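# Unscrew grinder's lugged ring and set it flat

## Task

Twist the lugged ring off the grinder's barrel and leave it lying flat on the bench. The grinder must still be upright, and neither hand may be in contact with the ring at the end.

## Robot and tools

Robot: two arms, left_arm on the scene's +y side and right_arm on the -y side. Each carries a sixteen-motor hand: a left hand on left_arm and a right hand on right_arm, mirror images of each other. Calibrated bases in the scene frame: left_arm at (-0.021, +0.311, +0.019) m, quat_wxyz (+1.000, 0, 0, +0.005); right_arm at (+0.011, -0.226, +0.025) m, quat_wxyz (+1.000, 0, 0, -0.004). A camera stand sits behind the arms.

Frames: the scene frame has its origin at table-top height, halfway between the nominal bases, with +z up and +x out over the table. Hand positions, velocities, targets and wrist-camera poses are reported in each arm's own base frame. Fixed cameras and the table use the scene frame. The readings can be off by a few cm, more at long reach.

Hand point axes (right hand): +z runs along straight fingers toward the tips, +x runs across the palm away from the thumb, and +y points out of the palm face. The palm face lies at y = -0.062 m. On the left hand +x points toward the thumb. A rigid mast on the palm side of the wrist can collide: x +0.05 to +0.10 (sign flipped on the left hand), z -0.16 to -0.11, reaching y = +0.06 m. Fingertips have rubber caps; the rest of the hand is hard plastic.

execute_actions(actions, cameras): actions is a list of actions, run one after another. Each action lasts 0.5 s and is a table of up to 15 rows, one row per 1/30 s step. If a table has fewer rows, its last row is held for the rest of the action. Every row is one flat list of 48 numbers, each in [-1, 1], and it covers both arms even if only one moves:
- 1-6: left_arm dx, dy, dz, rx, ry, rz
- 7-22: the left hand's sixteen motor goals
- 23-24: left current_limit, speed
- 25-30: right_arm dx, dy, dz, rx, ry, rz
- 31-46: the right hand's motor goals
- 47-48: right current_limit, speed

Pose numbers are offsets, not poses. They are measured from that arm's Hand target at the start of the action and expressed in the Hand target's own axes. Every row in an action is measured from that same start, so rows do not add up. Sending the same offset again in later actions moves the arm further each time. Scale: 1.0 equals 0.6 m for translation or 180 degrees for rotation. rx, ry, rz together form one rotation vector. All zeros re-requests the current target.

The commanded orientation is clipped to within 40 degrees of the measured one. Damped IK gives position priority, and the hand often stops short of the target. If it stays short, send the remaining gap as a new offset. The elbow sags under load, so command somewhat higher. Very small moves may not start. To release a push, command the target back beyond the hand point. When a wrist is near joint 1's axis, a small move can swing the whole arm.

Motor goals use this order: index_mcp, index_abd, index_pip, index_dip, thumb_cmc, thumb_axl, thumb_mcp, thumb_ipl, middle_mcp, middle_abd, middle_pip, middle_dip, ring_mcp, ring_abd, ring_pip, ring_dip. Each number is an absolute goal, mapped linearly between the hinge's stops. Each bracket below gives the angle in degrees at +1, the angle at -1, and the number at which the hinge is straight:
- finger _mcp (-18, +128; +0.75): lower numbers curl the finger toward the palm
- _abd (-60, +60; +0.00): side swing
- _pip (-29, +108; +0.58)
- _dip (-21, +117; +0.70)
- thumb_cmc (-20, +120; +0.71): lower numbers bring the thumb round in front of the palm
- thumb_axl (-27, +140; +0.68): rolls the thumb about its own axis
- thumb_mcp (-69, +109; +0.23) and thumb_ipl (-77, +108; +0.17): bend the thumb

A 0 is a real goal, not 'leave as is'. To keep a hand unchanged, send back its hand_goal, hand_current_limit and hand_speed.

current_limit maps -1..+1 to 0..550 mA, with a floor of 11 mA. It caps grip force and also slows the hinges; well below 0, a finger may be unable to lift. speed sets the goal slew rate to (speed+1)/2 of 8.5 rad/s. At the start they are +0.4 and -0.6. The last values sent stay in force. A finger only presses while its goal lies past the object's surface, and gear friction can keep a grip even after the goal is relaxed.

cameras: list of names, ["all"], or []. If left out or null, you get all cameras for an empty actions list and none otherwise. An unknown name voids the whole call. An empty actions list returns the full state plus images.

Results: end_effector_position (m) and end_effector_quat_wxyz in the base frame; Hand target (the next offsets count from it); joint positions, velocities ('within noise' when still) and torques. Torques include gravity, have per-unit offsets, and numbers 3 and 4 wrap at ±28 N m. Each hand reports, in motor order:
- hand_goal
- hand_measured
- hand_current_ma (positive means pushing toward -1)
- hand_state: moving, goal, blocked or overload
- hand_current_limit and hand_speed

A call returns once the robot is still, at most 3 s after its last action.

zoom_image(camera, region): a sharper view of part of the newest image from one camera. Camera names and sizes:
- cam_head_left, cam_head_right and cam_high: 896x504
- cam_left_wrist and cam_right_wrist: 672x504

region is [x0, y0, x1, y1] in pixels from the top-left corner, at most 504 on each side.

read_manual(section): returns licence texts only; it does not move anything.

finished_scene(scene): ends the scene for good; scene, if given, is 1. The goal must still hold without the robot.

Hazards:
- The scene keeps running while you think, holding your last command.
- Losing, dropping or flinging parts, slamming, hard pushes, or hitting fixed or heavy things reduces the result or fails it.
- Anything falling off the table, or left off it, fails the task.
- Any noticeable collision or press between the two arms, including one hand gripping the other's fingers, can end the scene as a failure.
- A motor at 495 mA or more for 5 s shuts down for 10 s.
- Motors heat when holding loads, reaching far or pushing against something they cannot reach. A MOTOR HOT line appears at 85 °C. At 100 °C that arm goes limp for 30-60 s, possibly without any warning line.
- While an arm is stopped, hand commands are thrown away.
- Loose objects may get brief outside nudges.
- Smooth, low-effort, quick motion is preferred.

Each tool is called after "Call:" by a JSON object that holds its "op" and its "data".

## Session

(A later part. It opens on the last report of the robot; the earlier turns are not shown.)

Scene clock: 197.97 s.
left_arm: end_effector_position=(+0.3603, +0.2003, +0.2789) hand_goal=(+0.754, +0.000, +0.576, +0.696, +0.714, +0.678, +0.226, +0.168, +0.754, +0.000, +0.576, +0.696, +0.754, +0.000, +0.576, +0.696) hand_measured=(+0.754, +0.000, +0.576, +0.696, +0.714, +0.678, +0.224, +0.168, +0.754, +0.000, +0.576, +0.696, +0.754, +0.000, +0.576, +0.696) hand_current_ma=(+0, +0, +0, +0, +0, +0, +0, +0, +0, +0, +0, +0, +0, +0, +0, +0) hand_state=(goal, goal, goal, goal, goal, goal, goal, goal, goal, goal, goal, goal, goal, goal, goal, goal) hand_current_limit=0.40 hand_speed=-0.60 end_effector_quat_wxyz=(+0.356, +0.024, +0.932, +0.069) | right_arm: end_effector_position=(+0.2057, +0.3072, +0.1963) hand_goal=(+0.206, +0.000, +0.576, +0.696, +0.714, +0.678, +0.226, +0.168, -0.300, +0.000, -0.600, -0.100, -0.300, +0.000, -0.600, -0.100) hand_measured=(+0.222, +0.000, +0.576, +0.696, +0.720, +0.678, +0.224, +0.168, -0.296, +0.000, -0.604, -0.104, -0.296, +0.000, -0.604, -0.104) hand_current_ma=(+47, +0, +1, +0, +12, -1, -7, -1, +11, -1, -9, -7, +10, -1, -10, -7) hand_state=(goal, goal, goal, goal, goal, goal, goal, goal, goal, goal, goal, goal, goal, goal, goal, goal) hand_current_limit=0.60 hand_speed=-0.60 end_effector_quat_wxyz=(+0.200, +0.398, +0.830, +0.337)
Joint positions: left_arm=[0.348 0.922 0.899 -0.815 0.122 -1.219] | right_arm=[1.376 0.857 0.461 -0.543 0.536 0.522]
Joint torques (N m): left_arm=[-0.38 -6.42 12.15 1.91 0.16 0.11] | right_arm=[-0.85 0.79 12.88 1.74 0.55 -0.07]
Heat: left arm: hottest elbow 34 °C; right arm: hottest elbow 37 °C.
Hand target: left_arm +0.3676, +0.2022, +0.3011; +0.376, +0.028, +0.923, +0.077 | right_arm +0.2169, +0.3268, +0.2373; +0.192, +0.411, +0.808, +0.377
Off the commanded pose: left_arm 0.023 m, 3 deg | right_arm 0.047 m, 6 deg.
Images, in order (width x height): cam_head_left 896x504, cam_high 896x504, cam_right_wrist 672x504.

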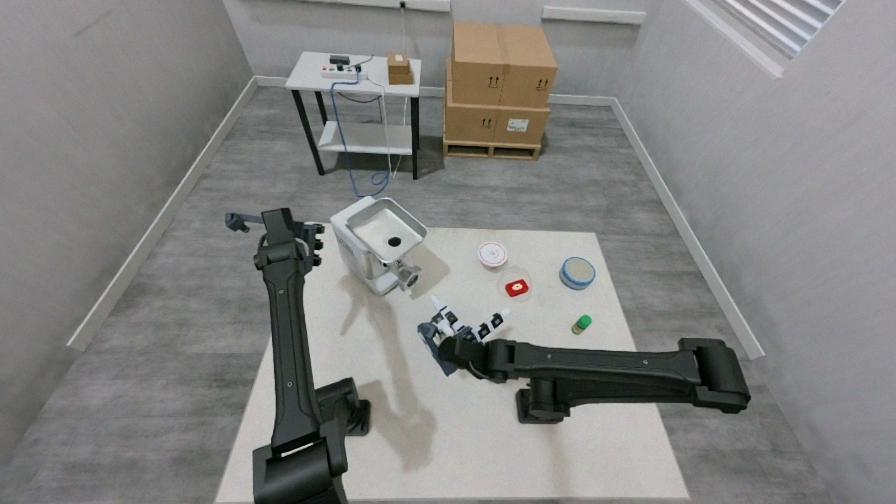

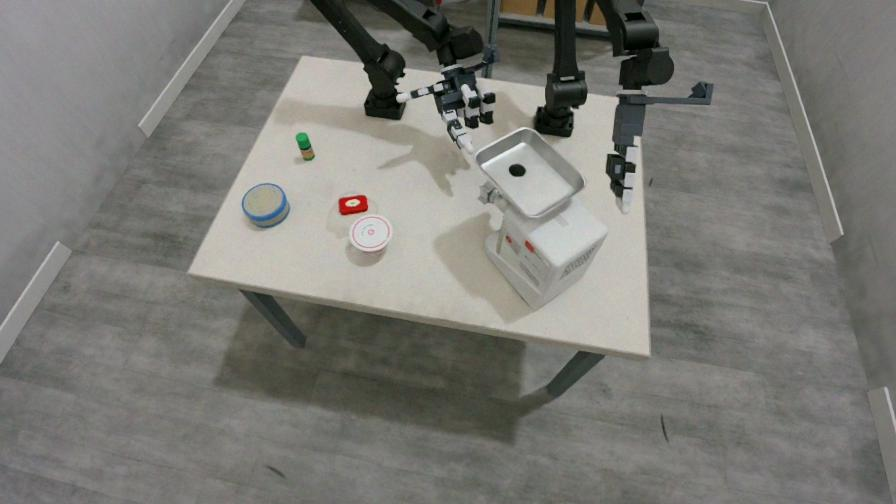

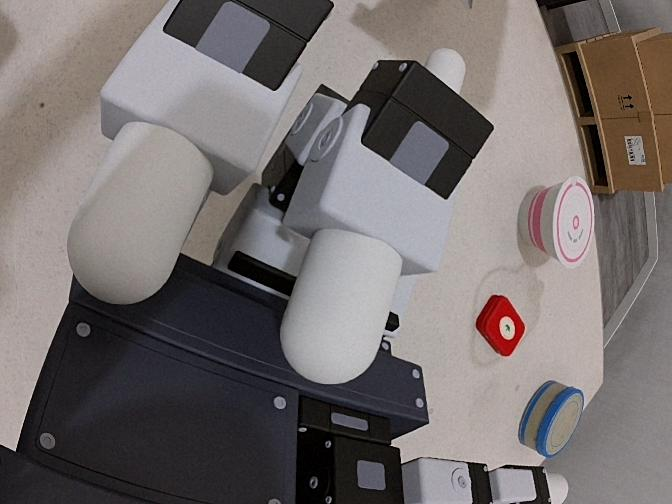

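Call:
{"op": "execute_actions", "data": {"actions": [[[0,0,0,0,0,0,0.754,0,0.576,0.696,0.714,0.678,0.226,0.168,0.754,0,0.576,0.696,0.754,0,0.576,0.696,0.4,-0.6, 0.0133,0.0766,-0.0158,0,0,0,0.2055,0,0.576,0.696,0.714,0.678,0.226,0.168,-0.3,0,-0.6,-0.1,-0.3,0,-0.6,-0.1,0.6,-0.6]],
[[0,0,0,0,0,0,0.754,0,0.576,0.696,0.714,0.678,0.226,0.168,0.754,0,0.576,0.696,0.754,0,0.576,0.696,0.4,-0.6, 0,0,0,0,0,0,0.2055,0,0.576,0.696,0.714,0.678,0.226,0.168,-0.3,0,-0.6,-0.1,-0.3,0,-0.6,-0.1,0.6,-0.6]]], "cameras": ["cam_head_left","cam_head_right","cam_high","cam_right_wrist"]}}

Scene clock: 201.60 s.
left_arm: end_effector_position=(+0.3603, +0.2003, +0.2789) hand_goal=(+0.754, +0.000, +0.576, +0.696, +0.714, +0.678, +0.226, +0.168, +0.754, +0.000, +0.576, +0.696, +0.754, +0.000, +0.576, +0.696) hand_measured=(+0.754, +0.000, +0.576, +0.696, +0.714, +0.678, +0.224, +0.168, +0.754, +0.000, +0.576, +0.696, +0.754, +0.000, +0.576, +0.696) hand_current_ma=(+0, +0, +0, +0, +0, +0, +0, +0, +0, +0, +0, +0, +0, +0, +0, +0) hand_state=(goal, goal, goal, goal, goal, goal, goal, goal, goal, goal, goal, goal, goal, goal, goal, goal) hand_current_limit=0.40 hand_speed=-0.60 end_effector_quat_wxyz=(+0.356, +0.024, +0.932, +0.069) | right_arm: end_effector_position=(+0.2235, +0.3326, +0.2430) hand_goal=(+0.206, +0.000, +0.576, +0.696, +0.714, +0.678, +0.226, +0.168, -0.300, +0.000, -0.600, -0.100, -0.300, +0.000, -0.600, -0.100) hand_measured=(+0.222, +0.000, +0.576, +0.696, +0.720, +0.678, +0.224, +0.168, -0.296, +0.000, -0.604, -0.104, -0.296, +0.000, -0.604, -0.104) hand_current_ma=(+47, +0, +1, +0, +12, -1, -7, -1, +11, -1, -9, -7, +10, -1, -10, -7) hand_state=(goal, goal, goal, goal, goal, goal, goal, goal, goal, goal, goal, goal, goal, goal, goal, goal) hand_current_limit=0.60 hand_speed=-0.60 end_effector_quat_wxyz=(+0.193, +0.411, +0.818, +0.352)
Joint positions: left_arm=[0.348 0.922 0.899 -0.815 0.122 -1.219] | right_arm=[1.334 0.9 0.596 -0.587 0.513 0.509]
Joint torques (N m): left_arm=[-0.09 -6.59 12.23 1.76 0.14 0.04] | right_arm=[-0.79 -0.38 12.66 0.79 0.51 -0.29]
Heat: left arm: hottest elbow 34 °C; right arm: hottest elbow 37 °C.
Hand target: left_arm +0.3676, +0.2022, +0.3011; +0.376, +0.028, +0.923, +0.077 | right_arm +0.2302, +0.3464, +0.2786; +0.192, +0.411, +0.808, +0.377
Off the commanded pose: left_arm 0.023 m, 3 deg | right_arm 0.039 m, 3 deg.
Images, in order (width x height): cam_head_left 896x504, cam_head_right 896x504, cam_high 896x504, cam_right_wrist 672x504.

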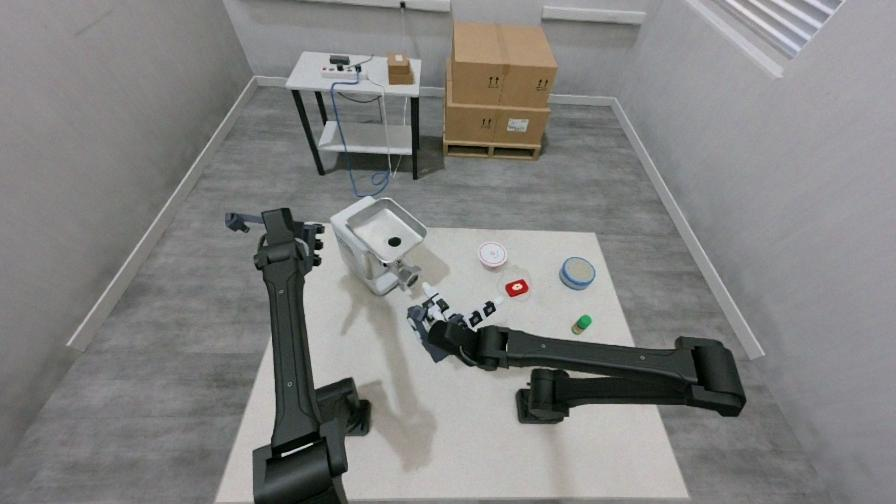

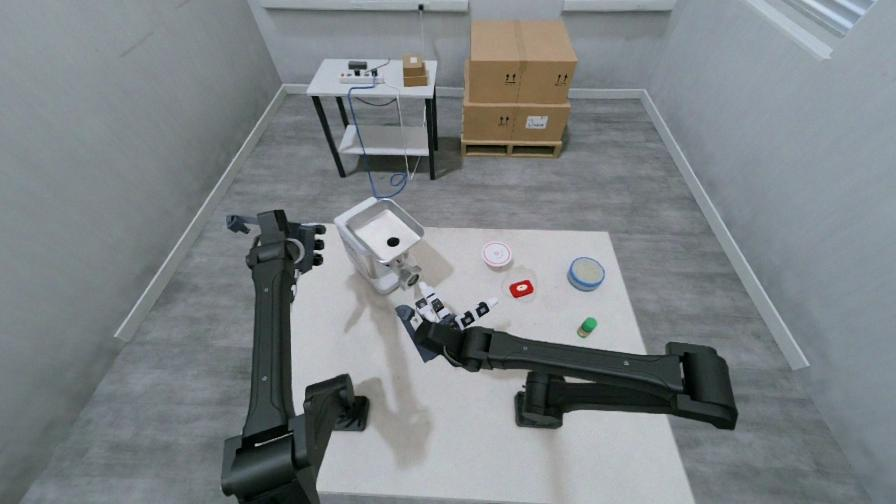

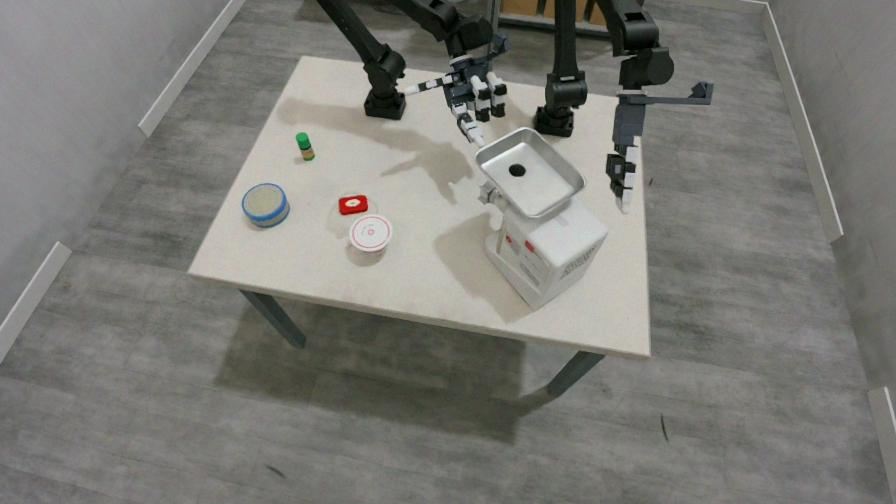

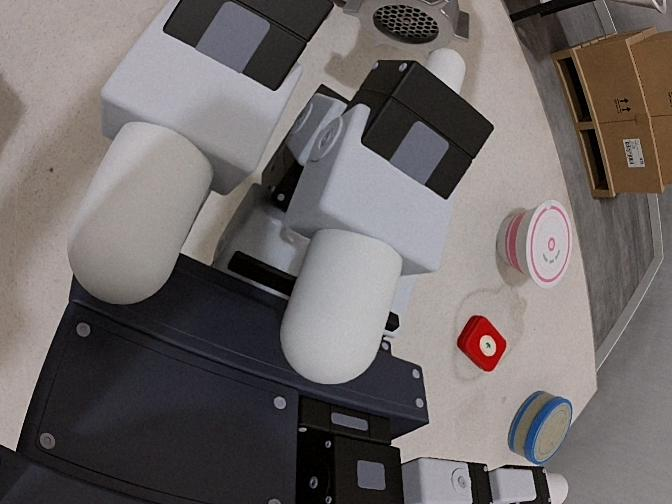

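Call:
{"op": "zoom_image", "data": {"camera": "cam_right_wrist", "region": [320, 0, 520, 150]}}

Call:
{"op": "zoom_image", "data": {"camera": "cam_head_left", "region": [360, 240, 480, 340]}}

Call:
{"op": "zoom_image", "data": {"camera": "cam_high", "region": [440, 110, 560, 220]}}

Scaled by 2.520 from the camera's 672x504 image, which has a finer 960x720 frame.

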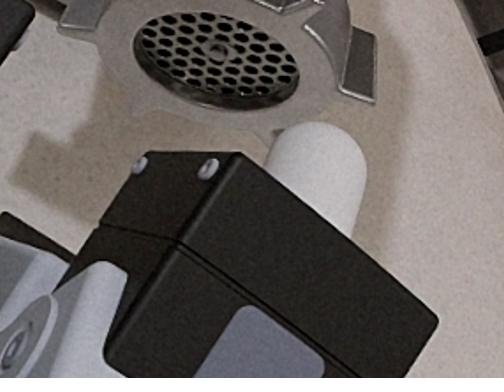

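Scaled by 4.200.

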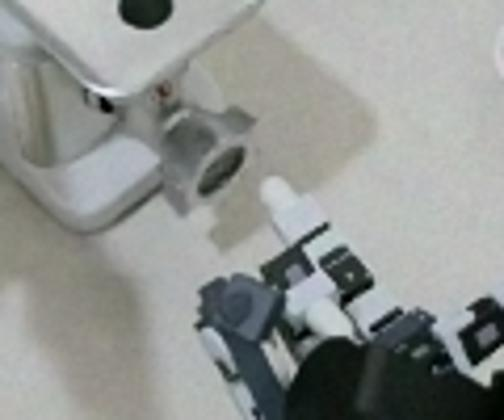

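Scaled by 4.200.

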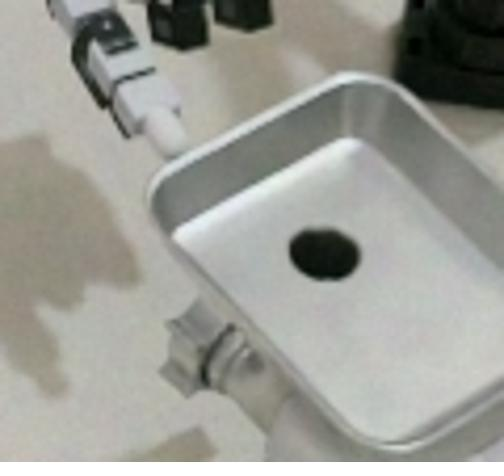

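Call:
{"op": "zoom_image", "data": {"camera": "cam_head_right", "region": [360, 240, 480, 340]}}

Call:
{"op": "zoom_image", "data": {"camera": "cam_head_left", "region": [390, 255, 450, 305]}}

Call:
{"op": "zoom_image", "data": {"camera": "cam_high", "region": [460, 130, 520, 220]}}

Scaled by 4.200.

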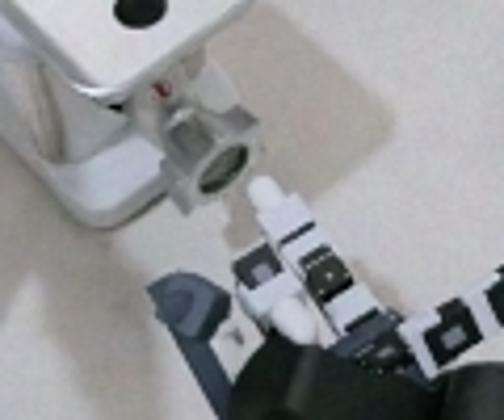

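Scaled by 8.400.

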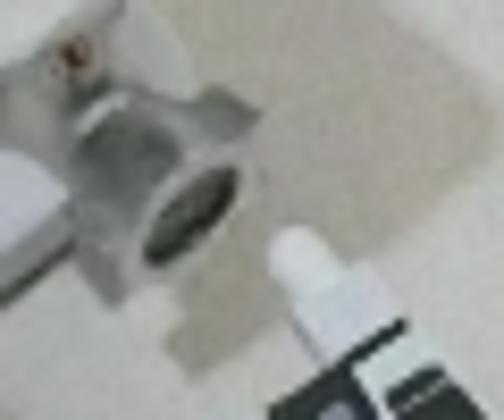

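Scaled by 5.600.

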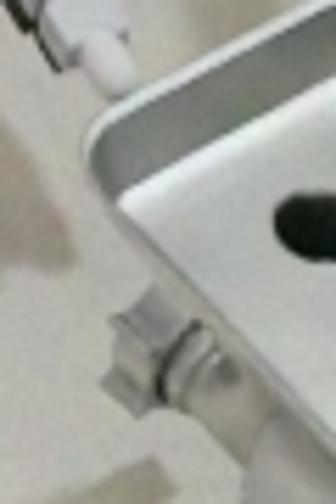

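Call:
{"op": "execute_actions", "data": {"actions": [[[0,0,0,0,0,0,0.754,0,0.576,0.696,0.714,0.678,0.226,0.168,0.754,0,0.576,0.696,0.754,0,0.576,0.696,0.4,-0.6, -0.0025,-0.0072,-0.0308,-0.0834,0.0232,-0.0147,0.411,0,0.576,0.696,0.714,0.678,0.226,0.168,-0.3,0,-0.6,-0.1,-0.3,0,-0.6,-0.1,0.6,-0.6]],
[[0,0,0,0,0,0,0.754,0,0.576,0.696,0.714,0.678,0.226,0.168,0.754,0,0.576,0.696,0.754,0,0.576,0.696,0.4,-0.6, 0,0,0,0,0,0,0.411,0,0.576,0.696,0.714,0.678,0.226,0.168,-0.3,0,-0.6,-0.1,-0.3,0,-0.6,-0.1,0.6,-0.6]]], "cameras": ["cam_head_left","cam_head_right","cam_high","cam_right_wrist"]}}

Scene clock: 263.30 s.
left_arm: end_effector_position=(+0.3603, +0.2003, +0.2789) hand_goal=(+0.754, +0.000, +0.576, +0.696, +0.714, +0.678, +0.226, +0.168, +0.754, +0.000, +0.576, +0.696, +0.754, +0.000, +0.576, +0.696) hand_measured=(+0.754, +0.000, +0.576, +0.696, +0.714, +0.678, +0.224, +0.168, +0.754, +0.000, +0.576, +0.696, +0.754, +0.000, +0.576, +0.696) hand_current_ma=(+0, +0, +0, +0, +0, +0, +0, +0, +0, +0, +0, +0, +0, +0, +0, +0) hand_state=(goal, goal, goal, goal, goal, goal, goal, goal, goal, goal, goal, goal, goal, goal, goal, goal) hand_current_limit=0.40 hand_speed=-0.60 end_effector_quat_wxyz=(+0.356, +0.024, +0.932, +0.069) | right_arm: end_effector_position=(+0.2147, +0.3344, +0.2776) hand_goal=(+0.412, +0.000, +0.576, +0.696, +0.714, +0.678, +0.226, +0.168, -0.300, +0.000, -0.600, -0.100, -0.300, +0.000, -0.600, -0.100) hand_measured=(+0.420, +0.000, +0.576, +0.696, +0.720, +0.678, +0.224, +0.168, -0.296, +0.000, -0.604, -0.104, -0.296, +0.000, -0.604, -0.104) hand_current_ma=(+23, +0, +1, +0, +12, -1, -7, -1, +11, -1, -9, -7, +10, -1, -10, -7) hand_state=(goal, goal, goal, goal, goal, goal, goal, goal, goal, goal, goal, goal, goal, goal, goal, goal) hand_current_limit=0.60 hand_speed=-0.60 end_effector_quat_wxyz=(+0.218, +0.352, +0.775, +0.478)
Joint positions: left_arm=[0.348 0.922 0.899 -0.815 0.122 -1.219] | right_arm=[1.337 0.811 0.453 -0.194 0.547 0.308]
Joint torques (N m): left_arm=[-0.5 -5.42 12.03 2.13 0.11 0.09] | right_arm=[-0.56 0.21 8.27 2.25 0.32 -0.32]
Heat: left arm: hottest elbow 35 °C; right arm: hottest elbow 42 °C.
Hand target: left_arm +0.3676, +0.2022, +0.3011; +0.376, +0.028, +0.923, +0.077 | right_arm +0.2174, +0.3352, +0.2872; +0.223, +0.349, +0.767, +0.489
Off the commanded pose: left_arm 0.023 m, 3 deg | right_arm 0.010 m, 2 deg.
Images, in order (width x height): cam_head_left 896x504, cam_head_right 896x504, cam_high 896x504, cam_right_wrist 672x504.

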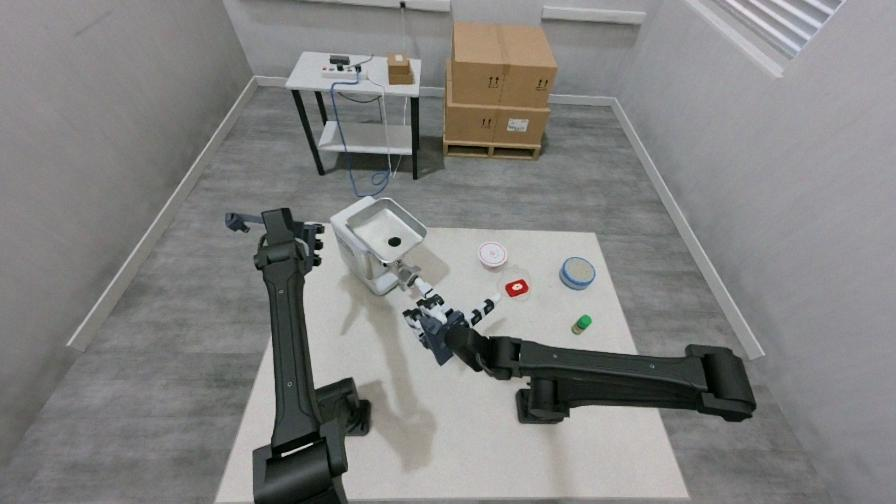

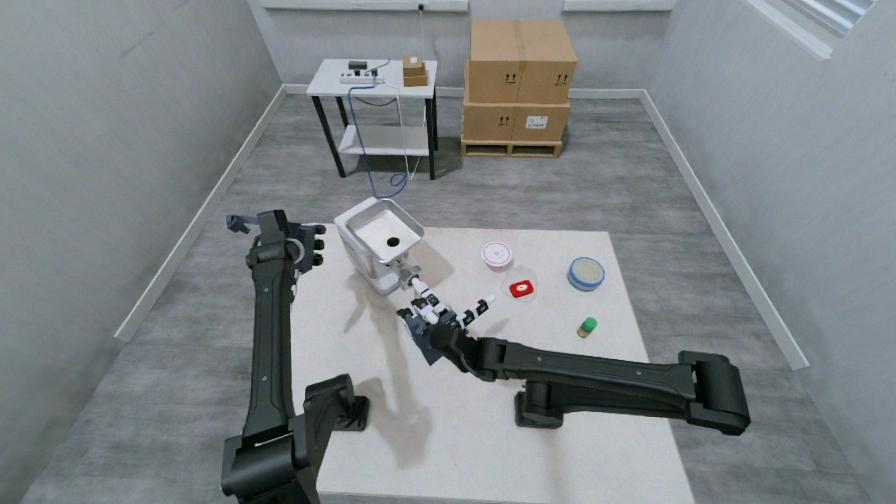

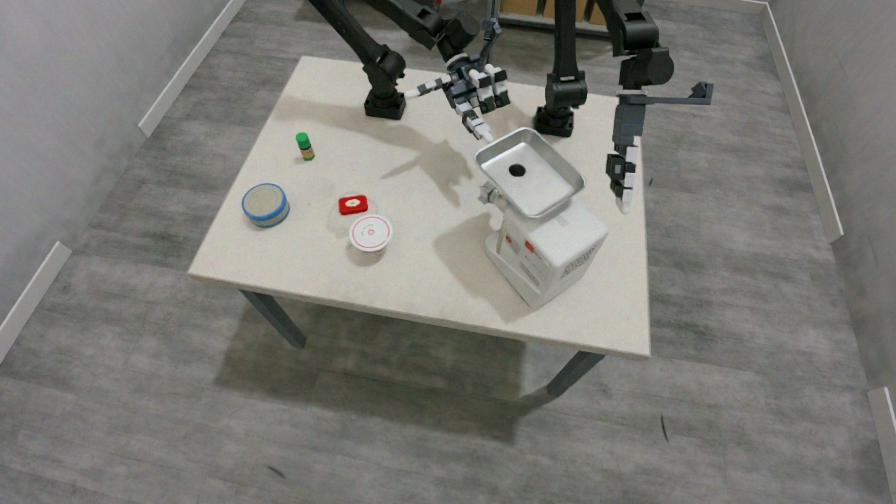

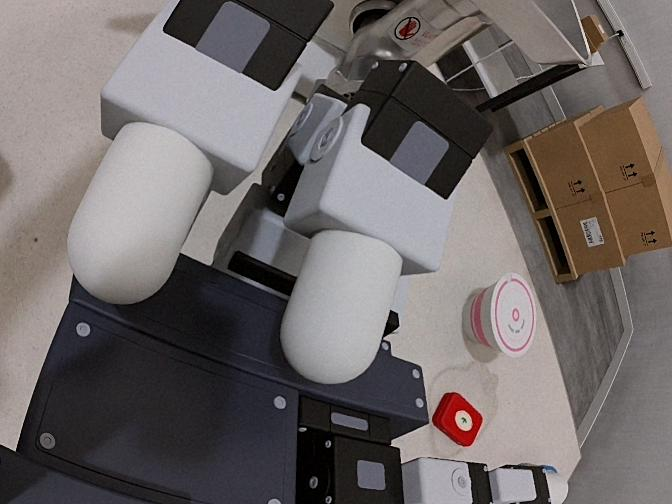

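Call:
{"op": "zoom_image", "data": {"camera": "cam_head_left", "region": [380, 240, 450, 310]}}

Call:
{"op": "zoom_image", "data": {"camera": "cam_high", "region": [450, 110, 530, 220]}}

Call:
{"op": "zoom_image", "data": {"camera": "cam_right_wrist", "region": [300, 0, 500, 150]}}

Call:
{"op": "zoom_image", "data": {"camera": "cam_head_right", "region": [380, 240, 450, 310]}}

Scaled by 7.200.

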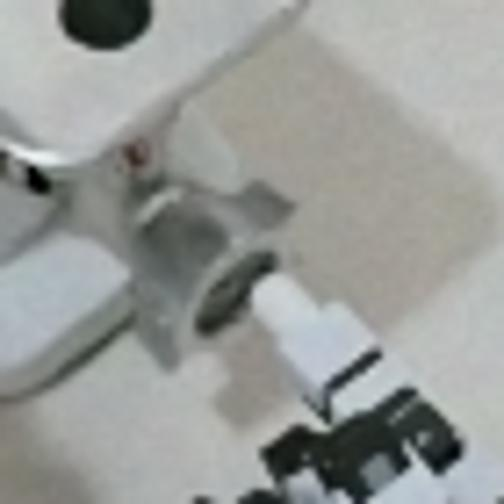

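Scaled by 4.582.

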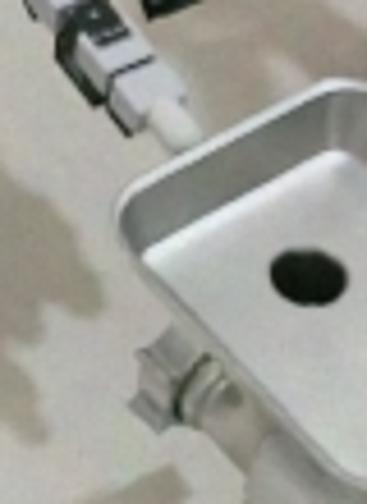

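Scaled by 2.520 from the camera's 672x504 image, which has a finer 960x720 frame.

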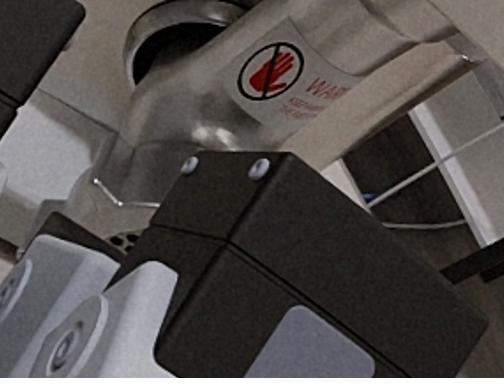

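Scaled by 7.200.

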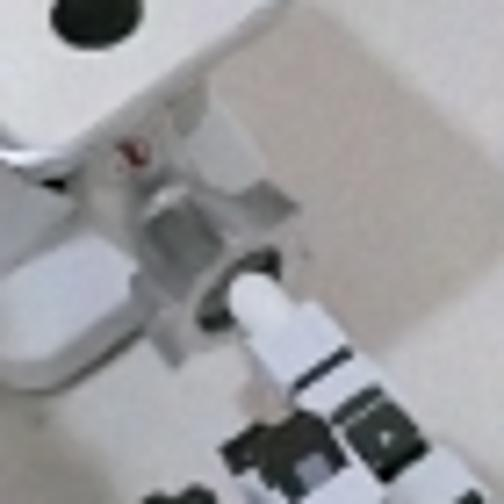

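Call:
{"op": "execute_actions", "data": {"actions": [[[0,0,0,0,0,0,0.754,0,0.576,0.696,0.714,0.678,0.226,0.168,0.754,0,0.576,0.696,0.754,0,0.576,0.696,0.4,-0.6, 0,0,0,0,0,0,0.411,0,0.576,0.696,0.714,0.678,0.226,0.168,0.3,0,-0.75,-0.4,0.3,0,-0.75,-0.4,0.6,-0.6]],
[[0,0,0,0,0,0,0.754,0,0.576,0.696,0.714,0.678,0.226,0.168,0.754,0,0.576,0.696,0.754,0,0.576,0.696,0.4,-0.6, 0,-0.03625,0.03065,0,0,0,0.411,0,0.576,0.696,0.714,0.678,0.226,0.168,0.95,0,-0.883,-0.681,0.95,0,-0.883,-0.681,0.6,-0.6]],
[[0,0,0,0,0,0,0.754,0,0.576,0.696,0.714,0.678,0.226,0.168,0.754,0,0.576,0.696,0.754,0,0.576,0.696,0.4,-0.6, 0,-0.03625,0.03065,0,0,0,0.411,0,0.576,0.696,0.714,0.678,0.226,0.168,0.95,0,-0.883,-0.681,0.95,0,-0.883,-0.681,0.6,-0.6]],
[[0,0,0,0,0,0,0.754,0,0.576,0.696,0.714,0.678,0.226,0.168,0.754,0,0.576,0.696,0.754,0,0.576,0.696,0.4,-0.6, 0,0,0,0,0,0,0.411,0,0.576,0.696,0.714,0.678,0.226,0.168,0.95,0,-0.883,-0.681,0.95,0,-0.883,-0.681,0.6,-0.6]]], "cameras": ["cam_head_left","cam_high","cam_right_wrist"]}}

Call:
{"op": "zoom_image", "data": {"camera": "cam_right_wrist", "region": [300, 0, 500, 150]}}

Call:
{"op": "zoom_image", "data": {"camera": "cam_head_left", "region": [380, 240, 450, 310]}}

Call:
{"op": "zoom_image", "data": {"camera": "cam_high", "region": [450, 110, 530, 220]}}

Scene clock: 276.93 s.
left_arm: end_effector_position=(+0.3603, +0.2003, +0.2789) hand_goal=(+0.754, +0.000, +0.576, +0.696, +0.714, +0.678, +0.226, +0.168, +0.754, +0.000, +0.576, +0.696, +0.754, +0.000, +0.576, +0.696) hand_measured=(+0.754, +0.000, +0.576, +0.696, +0.714, +0.678, +0.224, +0.168, +0.754, +0.000, +0.576, +0.696, +0.754, +0.000, +0.576, +0.696) hand_current_ma=(+0, +0, +0, +0, +0, +0, +0, +0, +0, +0, +0, +0, +0, +0, +0, +0) hand_state=(goal, goal, goal, goal, goal, goal, goal, goal, goal, goal, goal, goal, goal, goal, goal, goal) hand_current_limit=0.40 hand_speed=-0.60 end_effector_quat_wxyz=(+0.356, +0.024, +0.932, +0.069) | right_arm: end_effector_position=(+0.2244, +0.3435, +0.2224) hand_goal=(+0.412, +0.000, +0.576, +0.696, +0.714, +0.678, +0.226, +0.168, +0.950, +0.000, -0.882, -0.680, +0.950, +0.000, -0.882, -0.680) hand_measured=(+0.422, +0.000, +0.576, +0.696, +0.720, +0.678, +0.224, +0.168, +0.954, +0.000, -0.880, -0.678, +0.954, +0.000, -0.878, -0.678) hand_current_ma=(+26, +0, +1, +0, +13, -1, -7, -1, +9, -1, +5, +4, +8, -1, +6, +5) hand_state=(goal, goal, goal, goal, goal, goal, goal, goal, goal, goal, goal, goal, goal, goal, goal, goal) hand_current_limit=0.60 hand_speed=-0.60 end_effector_quat_wxyz=(+0.217, +0.351, +0.775, +0.478)
Joint positions: left_arm=[0.348 0.922 0.899 -0.815 0.122 -1.219] | right_arm=[1.304 0.976 0.363 0.072 0.516 0.287]
Joint torques (N m): left_arm=[-0.38 -6.3 12.11 1.83 0.08 0.09] | right_arm=[-0.79 -0.26 7.66 2.22 0.3 -0.31]
Heat: left arm: hottest elbow 35 °C; right arm: hottest elbow 42 °C.
Hand target: left_arm +0.3676, +0.2022, +0.3011; +0.376, +0.028, +0.923, +0.077 | right_arm +0.2287, +0.3450, +0.2322; +0.223, +0.349, +0.767, +0.489
Off the commanded pose: left_arm 0.023 m, 3 deg | right_arm 0.011 m, 2 deg.
Images, in order (width x height): cam_head_left 896x504, cam_high 896x504, cam_right_wrist 672x504.

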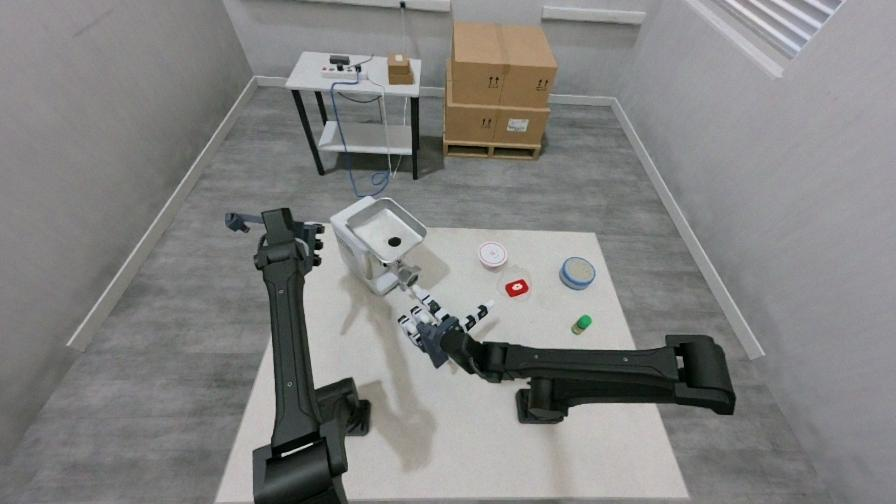

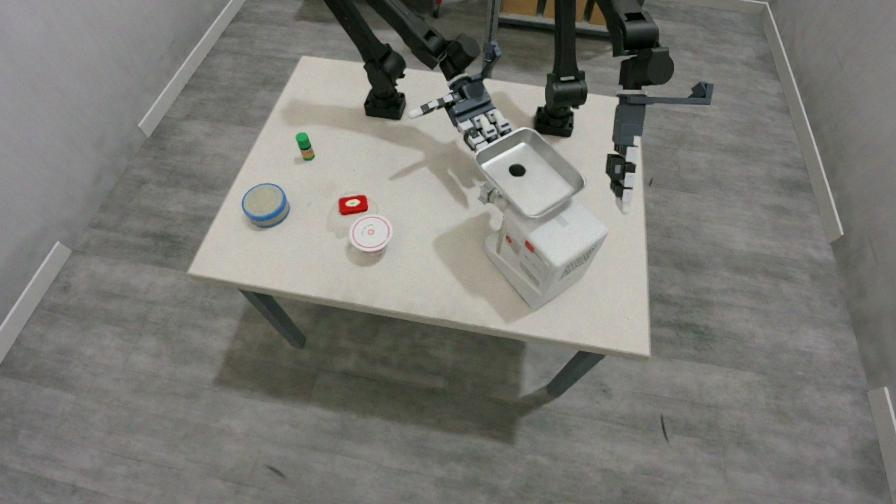

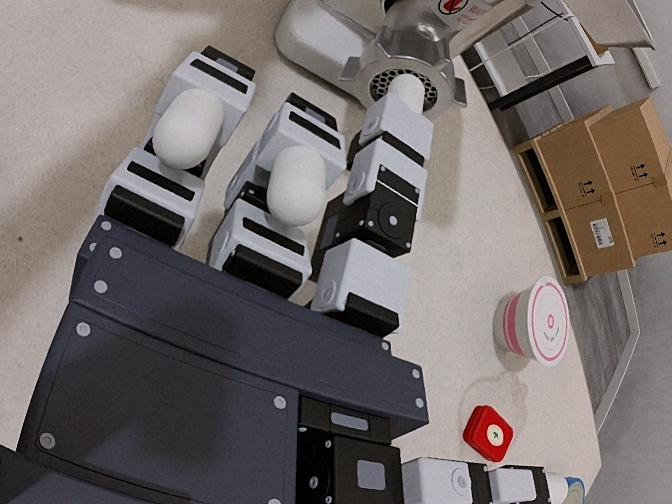

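Scaled by 2.520 from the camera's 672x504 image, which has a finer 960x720 frame.

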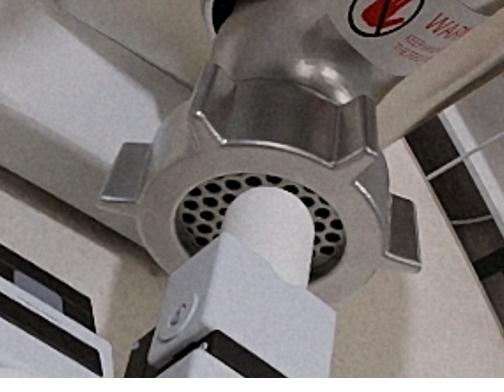

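Scaled by 7.200.

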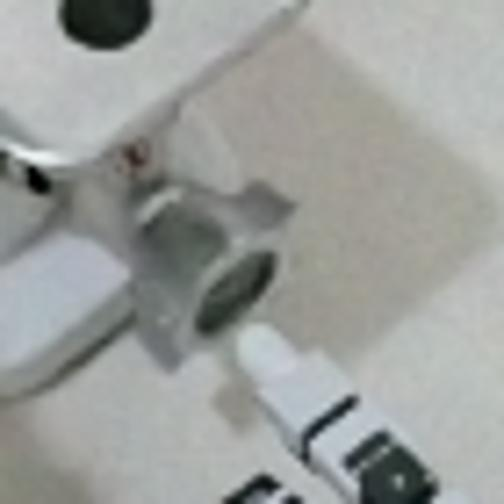

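Scaled by 4.582.

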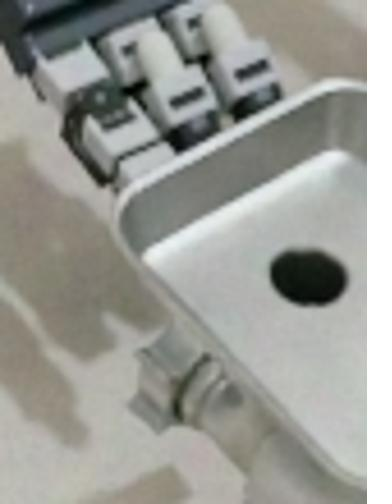

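Call:
{"op": "zoom_image", "data": {"camera": "cam_right_wrist", "region": [330, 0, 480, 120]}}

Scaled by 3.360 from the camera's 672x504 image, which has a finer 960x720 frame.

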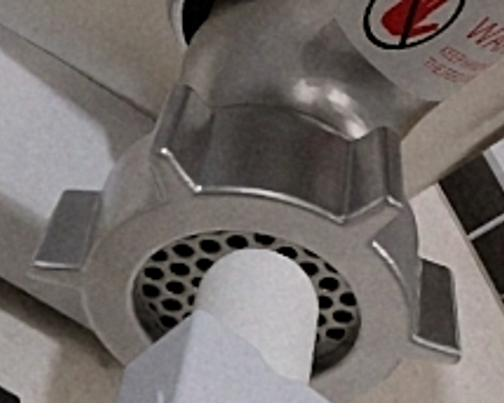

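Call:
{"op": "execute_actions", "data": {"actions": [[[0,0,0,0,0,0,0.754,0,0.576,0.696,0.714,0.678,0.226,0.168,0.754,0,0.576,0.696,0.754,0,0.576,0.696,0.4,-0.6, -0.0083,-0.0045,0.0297,0,0,0,0.411,0,0.576,0.696,0.714,0.678,0.226,0.168,0.95,0,-0.883,-0.681,0.95,0,-0.883,-0.681,0.6,-0.6]]], "cameras": ["cam_head_left","cam_right_wrist"]}}

Call:
{"op": "zoom_image", "data": {"camera": "cam_right_wrist", "region": [330, 0, 480, 120]}}

Call:
{"op": "zoom_image", "data": {"camera": "cam_head_left", "region": [380, 240, 450, 310]}}

Scene clock: 297.07 s.
left_arm: end_effector_position=(+0.3603, +0.2003, +0.2789) hand_goal=(+0.754, +0.000, +0.576, +0.696, +0.714, +0.678, +0.226, +0.168, +0.754, +0.000, +0.576, +0.696, +0.754, +0.000, +0.576, +0.696) hand_measured=(+0.754, +0.000, +0.576, +0.696, +0.714, +0.678, +0.224, +0.168, +0.754, +0.000, +0.576, +0.696, +0.754, +0.000, +0.576, +0.696) hand_current_ma=(+0, +0, +0, +0, +0, +0, +0, +0, +0, +0, +0, +0, +0, +0, +0, +0) hand_state=(goal, goal, goal, goal, goal, goal, goal, goal, goal, goal, goal, goal, goal, goal, goal, goal) hand_current_limit=0.40 hand_speed=-0.60 end_effector_quat_wxyz=(+0.356, +0.024, +0.932, +0.069) | right_arm: end_effector_position=(+0.2403, +0.3478, +0.2112) hand_goal=(+0.412, +0.000, +0.576, +0.696, +0.714, +0.678, +0.226, +0.168, +0.950, +0.000, -0.882, -0.680, +0.950, +0.000, -0.882, -0.680) hand_measured=(+0.422, +0.000, +0.576, +0.696, +0.720, +0.678, +0.224, +0.168, +0.954, +0.000, -0.880, -0.678, +0.954, +0.000, -0.878, -0.678) hand_current_ma=(+26, +0, +1, +0, +13, -1, -7, -1, +9, -1, +5, +4, +8, -1, +6, +5) hand_state=(goal, goal, goal, goal, goal, goal, goal, goal, goal, goal, goal, goal, goal, goal, goal, goal) hand_current_limit=0.60 hand_speed=-0.60 end_effector_quat_wxyz=(+0.218, +0.353, +0.775, +0.477)
Joint positions: left_arm=[0.348 0.922 0.899 -0.815 0.122 -1.219] | right_arm=[1.251 1.047 0.363 0.154 0.473 0.261]
Joint torques (N m): left_arm=[-0.56 -6.36 12.03 2 0.09 0.04] | right_arm=[-0.67 -0.79 7.57 2.32 0.28 -0.31]
Heat: left arm: hottest elbow 35 °C; right arm: hottest elbow 42 °C.
Hand target: left_arm +0.3676, +0.2022, +0.3011; +0.376, +0.028, +0.923, +0.077 | right_arm +0.2433, +0.3511, +0.2223; +0.223, +0.349, +0.767, +0.489
Off the commanded pose: left_arm 0.023 m, 3 deg | right_arm 0.012 m, 2 deg.
Images, in order (width x height): cam_head_left 896x504, cam_right_wrist 672x504.

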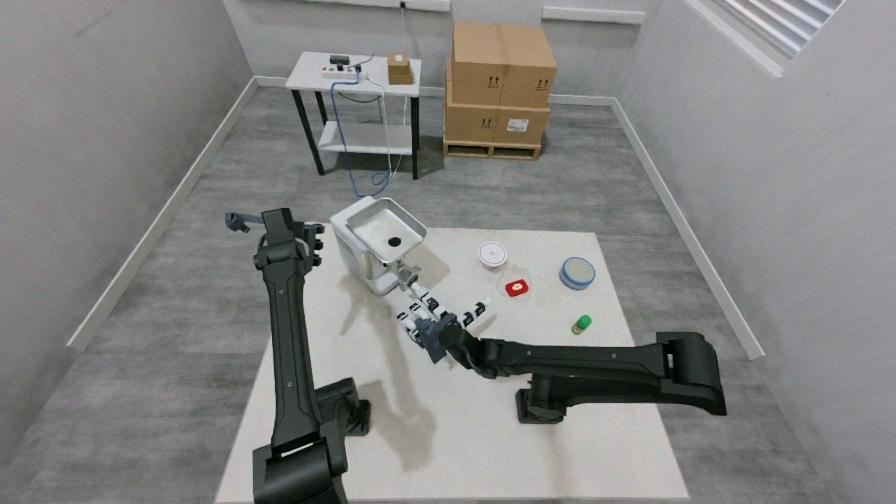

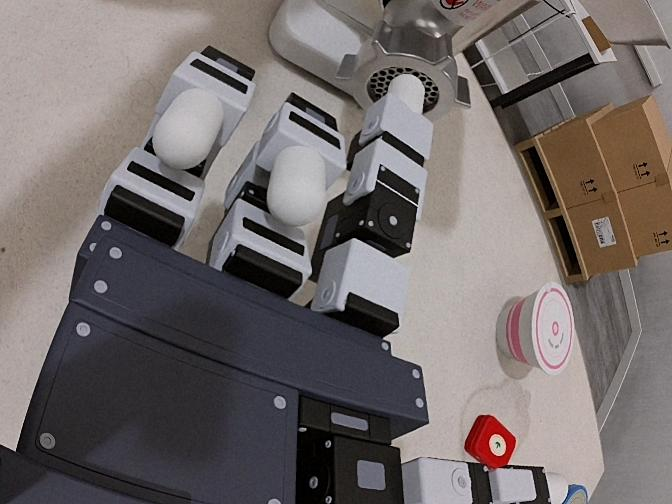

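Scaled by 3.360 from the camera's 672x504 image, which has a finer 960x720 frame.

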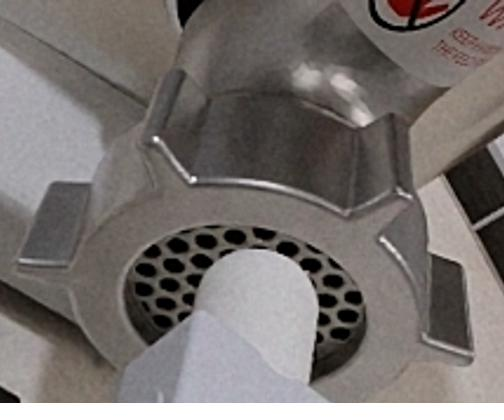

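Scaled by 7.200.

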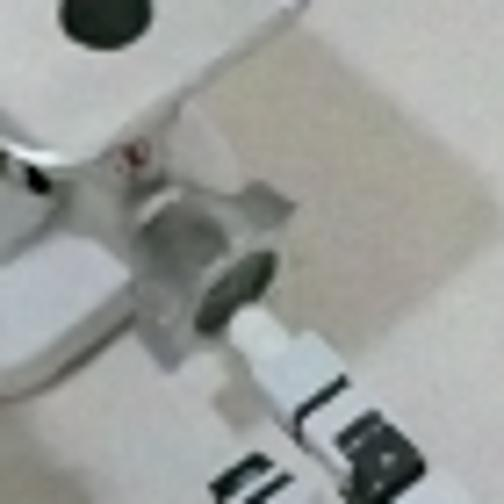

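Call:
{"op": "execute_actions", "data": {"actions": [[[0,0,0,0,0,0,0.754,0,0.576,0.696,0.714,0.678,0.226,0.168,0.754,0,0.576,0.696,0.754,0,0.576,0.696,0.4,-0.6, 0,0.0106,0.0227,0,0,0,0.411,0,0.576,0.696,0.714,0.678,0.226,0.168,0.95,0,-0.883,-0.681,0.95,0,-0.883,-0.681,0.6,-0.6]]], "cameras": ["cam_head_left","cam_right_wrist"]}}

Call:
{"op": "zoom_image", "data": {"camera": "cam_right_wrist", "region": [330, 0, 480, 120]}}

Call:
{"op": "zoom_image", "data": {"camera": "cam_head_left", "region": [380, 240, 450, 310]}}

Scene clock: 305.00 s.
left_arm: end_effector_position=(+0.3603, +0.2003, +0.2789) hand_goal=(+0.754, +0.000, +0.576, +0.696, +0.714, +0.678, +0.226, +0.168, +0.754, +0.000, +0.576, +0.696, +0.754, +0.000, +0.576, +0.696) hand_measured=(+0.754, +0.000, +0.576, +0.696, +0.714, +0.678, +0.224, +0.168, +0.754, +0.000, +0.576, +0.696, +0.754, +0.000, +0.576, +0.696) hand_current_ma=(+0, +0, +0, +0, +0, +0, +0, +0, +0, +0, +0, +0, +0, +0, +0, +0) hand_state=(goal, goal, goal, goal, goal, goal, goal, goal, goal, goal, goal, goal, goal, goal, goal, goal) hand_current_limit=0.40 hand_speed=-0.60 end_effector_quat_wxyz=(+0.356, +0.024, +0.932, +0.069) | right_arm: end_effector_position=(+0.2486, +0.3497, +0.1971) hand_goal=(+0.412, +0.000, +0.576, +0.696, +0.714, +0.678, +0.226, +0.168, +0.950, +0.000, -0.882, -0.680, +0.950, +0.000, -0.882, -0.680) hand_measured=(+0.422, +0.000, +0.576, +0.696, +0.720, +0.678, +0.224, +0.168, +0.954, +0.000, -0.880, -0.678, +0.954, +0.000, -0.878, -0.678) hand_current_ma=(+26, +0, +1, +0, +13, -1, -7, -1, +9, -1, +5, +4, +8, -1, +6, +5) hand_state=(goal, goal, goal, goal, goal, goal, goal, goal, goal, goal, goal, goal, goal, goal, goal, goal) hand_current_limit=0.60 hand_speed=-0.60 end_effector_quat_wxyz=(+0.219, +0.353, +0.782, +0.465)
Joint positions: left_arm=[0.348 0.922 0.899 -0.815 0.122 -1.219] | right_arm=[1.223 1.096 0.363 0.181 0.45 0.247]
Joint torques (N m): left_arm=[-0.32 -5.36 11.85 2.07 0.08 0.1] | right_arm=[-0.79 -1.2 9.28 2.29 0.28 -0.31]
Heat: left arm: hottest elbow 35 °C; right arm: hottest elbow 42 °C.
Hand target: left_arm +0.3676, +0.2022, +0.3011; +0.376, +0.028, +0.923, +0.077 | right_arm +0.2547, +0.3610, +0.2223; +0.223, +0.349, +0.767, +0.489
Off the commanded pose: left_arm 0.023 m, 3 deg | right_arm 0.028 m, 3 deg.
Images, in order (width x height): cam_head_left 896x504, cam_right_wrist 672x504.

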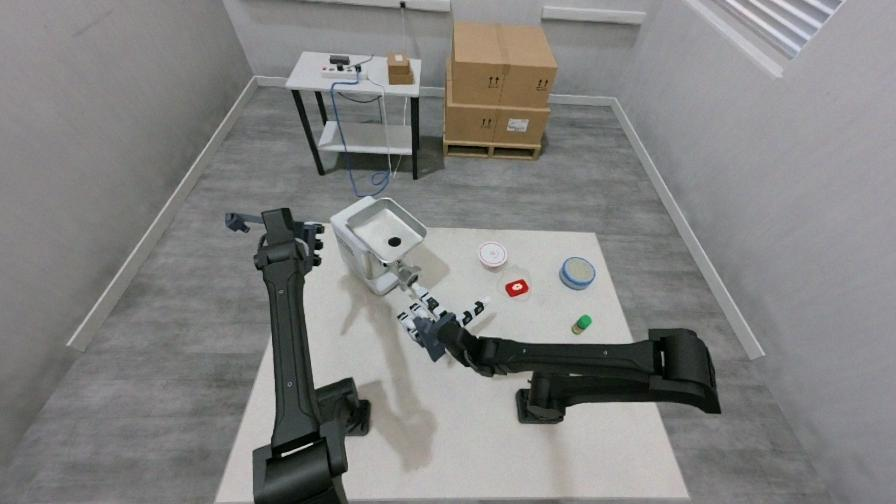

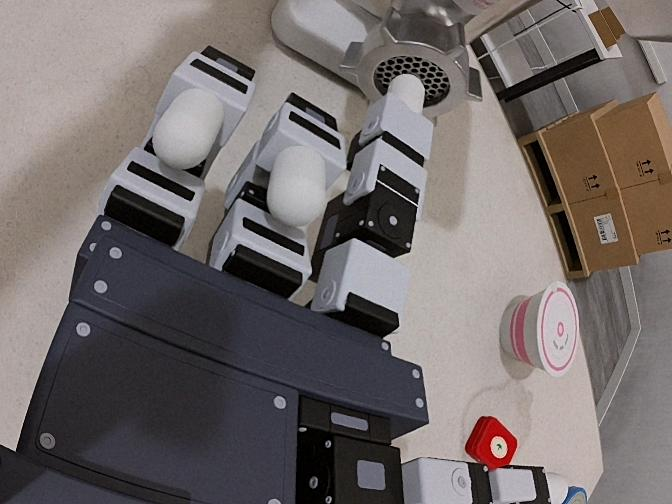

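Scaled by 3.360 from the camera's 672x504 image, which has a finer 960x720 frame.

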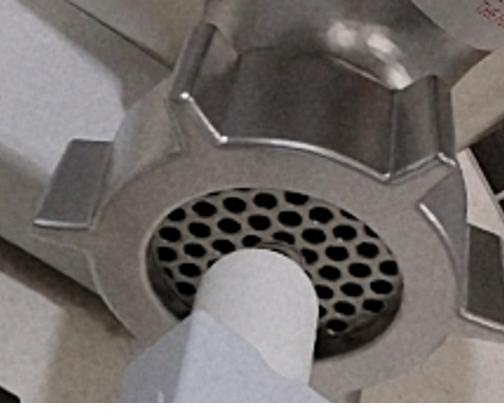

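Scaled by 7.200.

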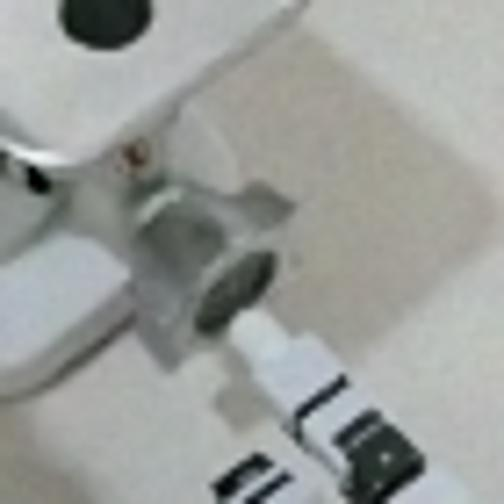

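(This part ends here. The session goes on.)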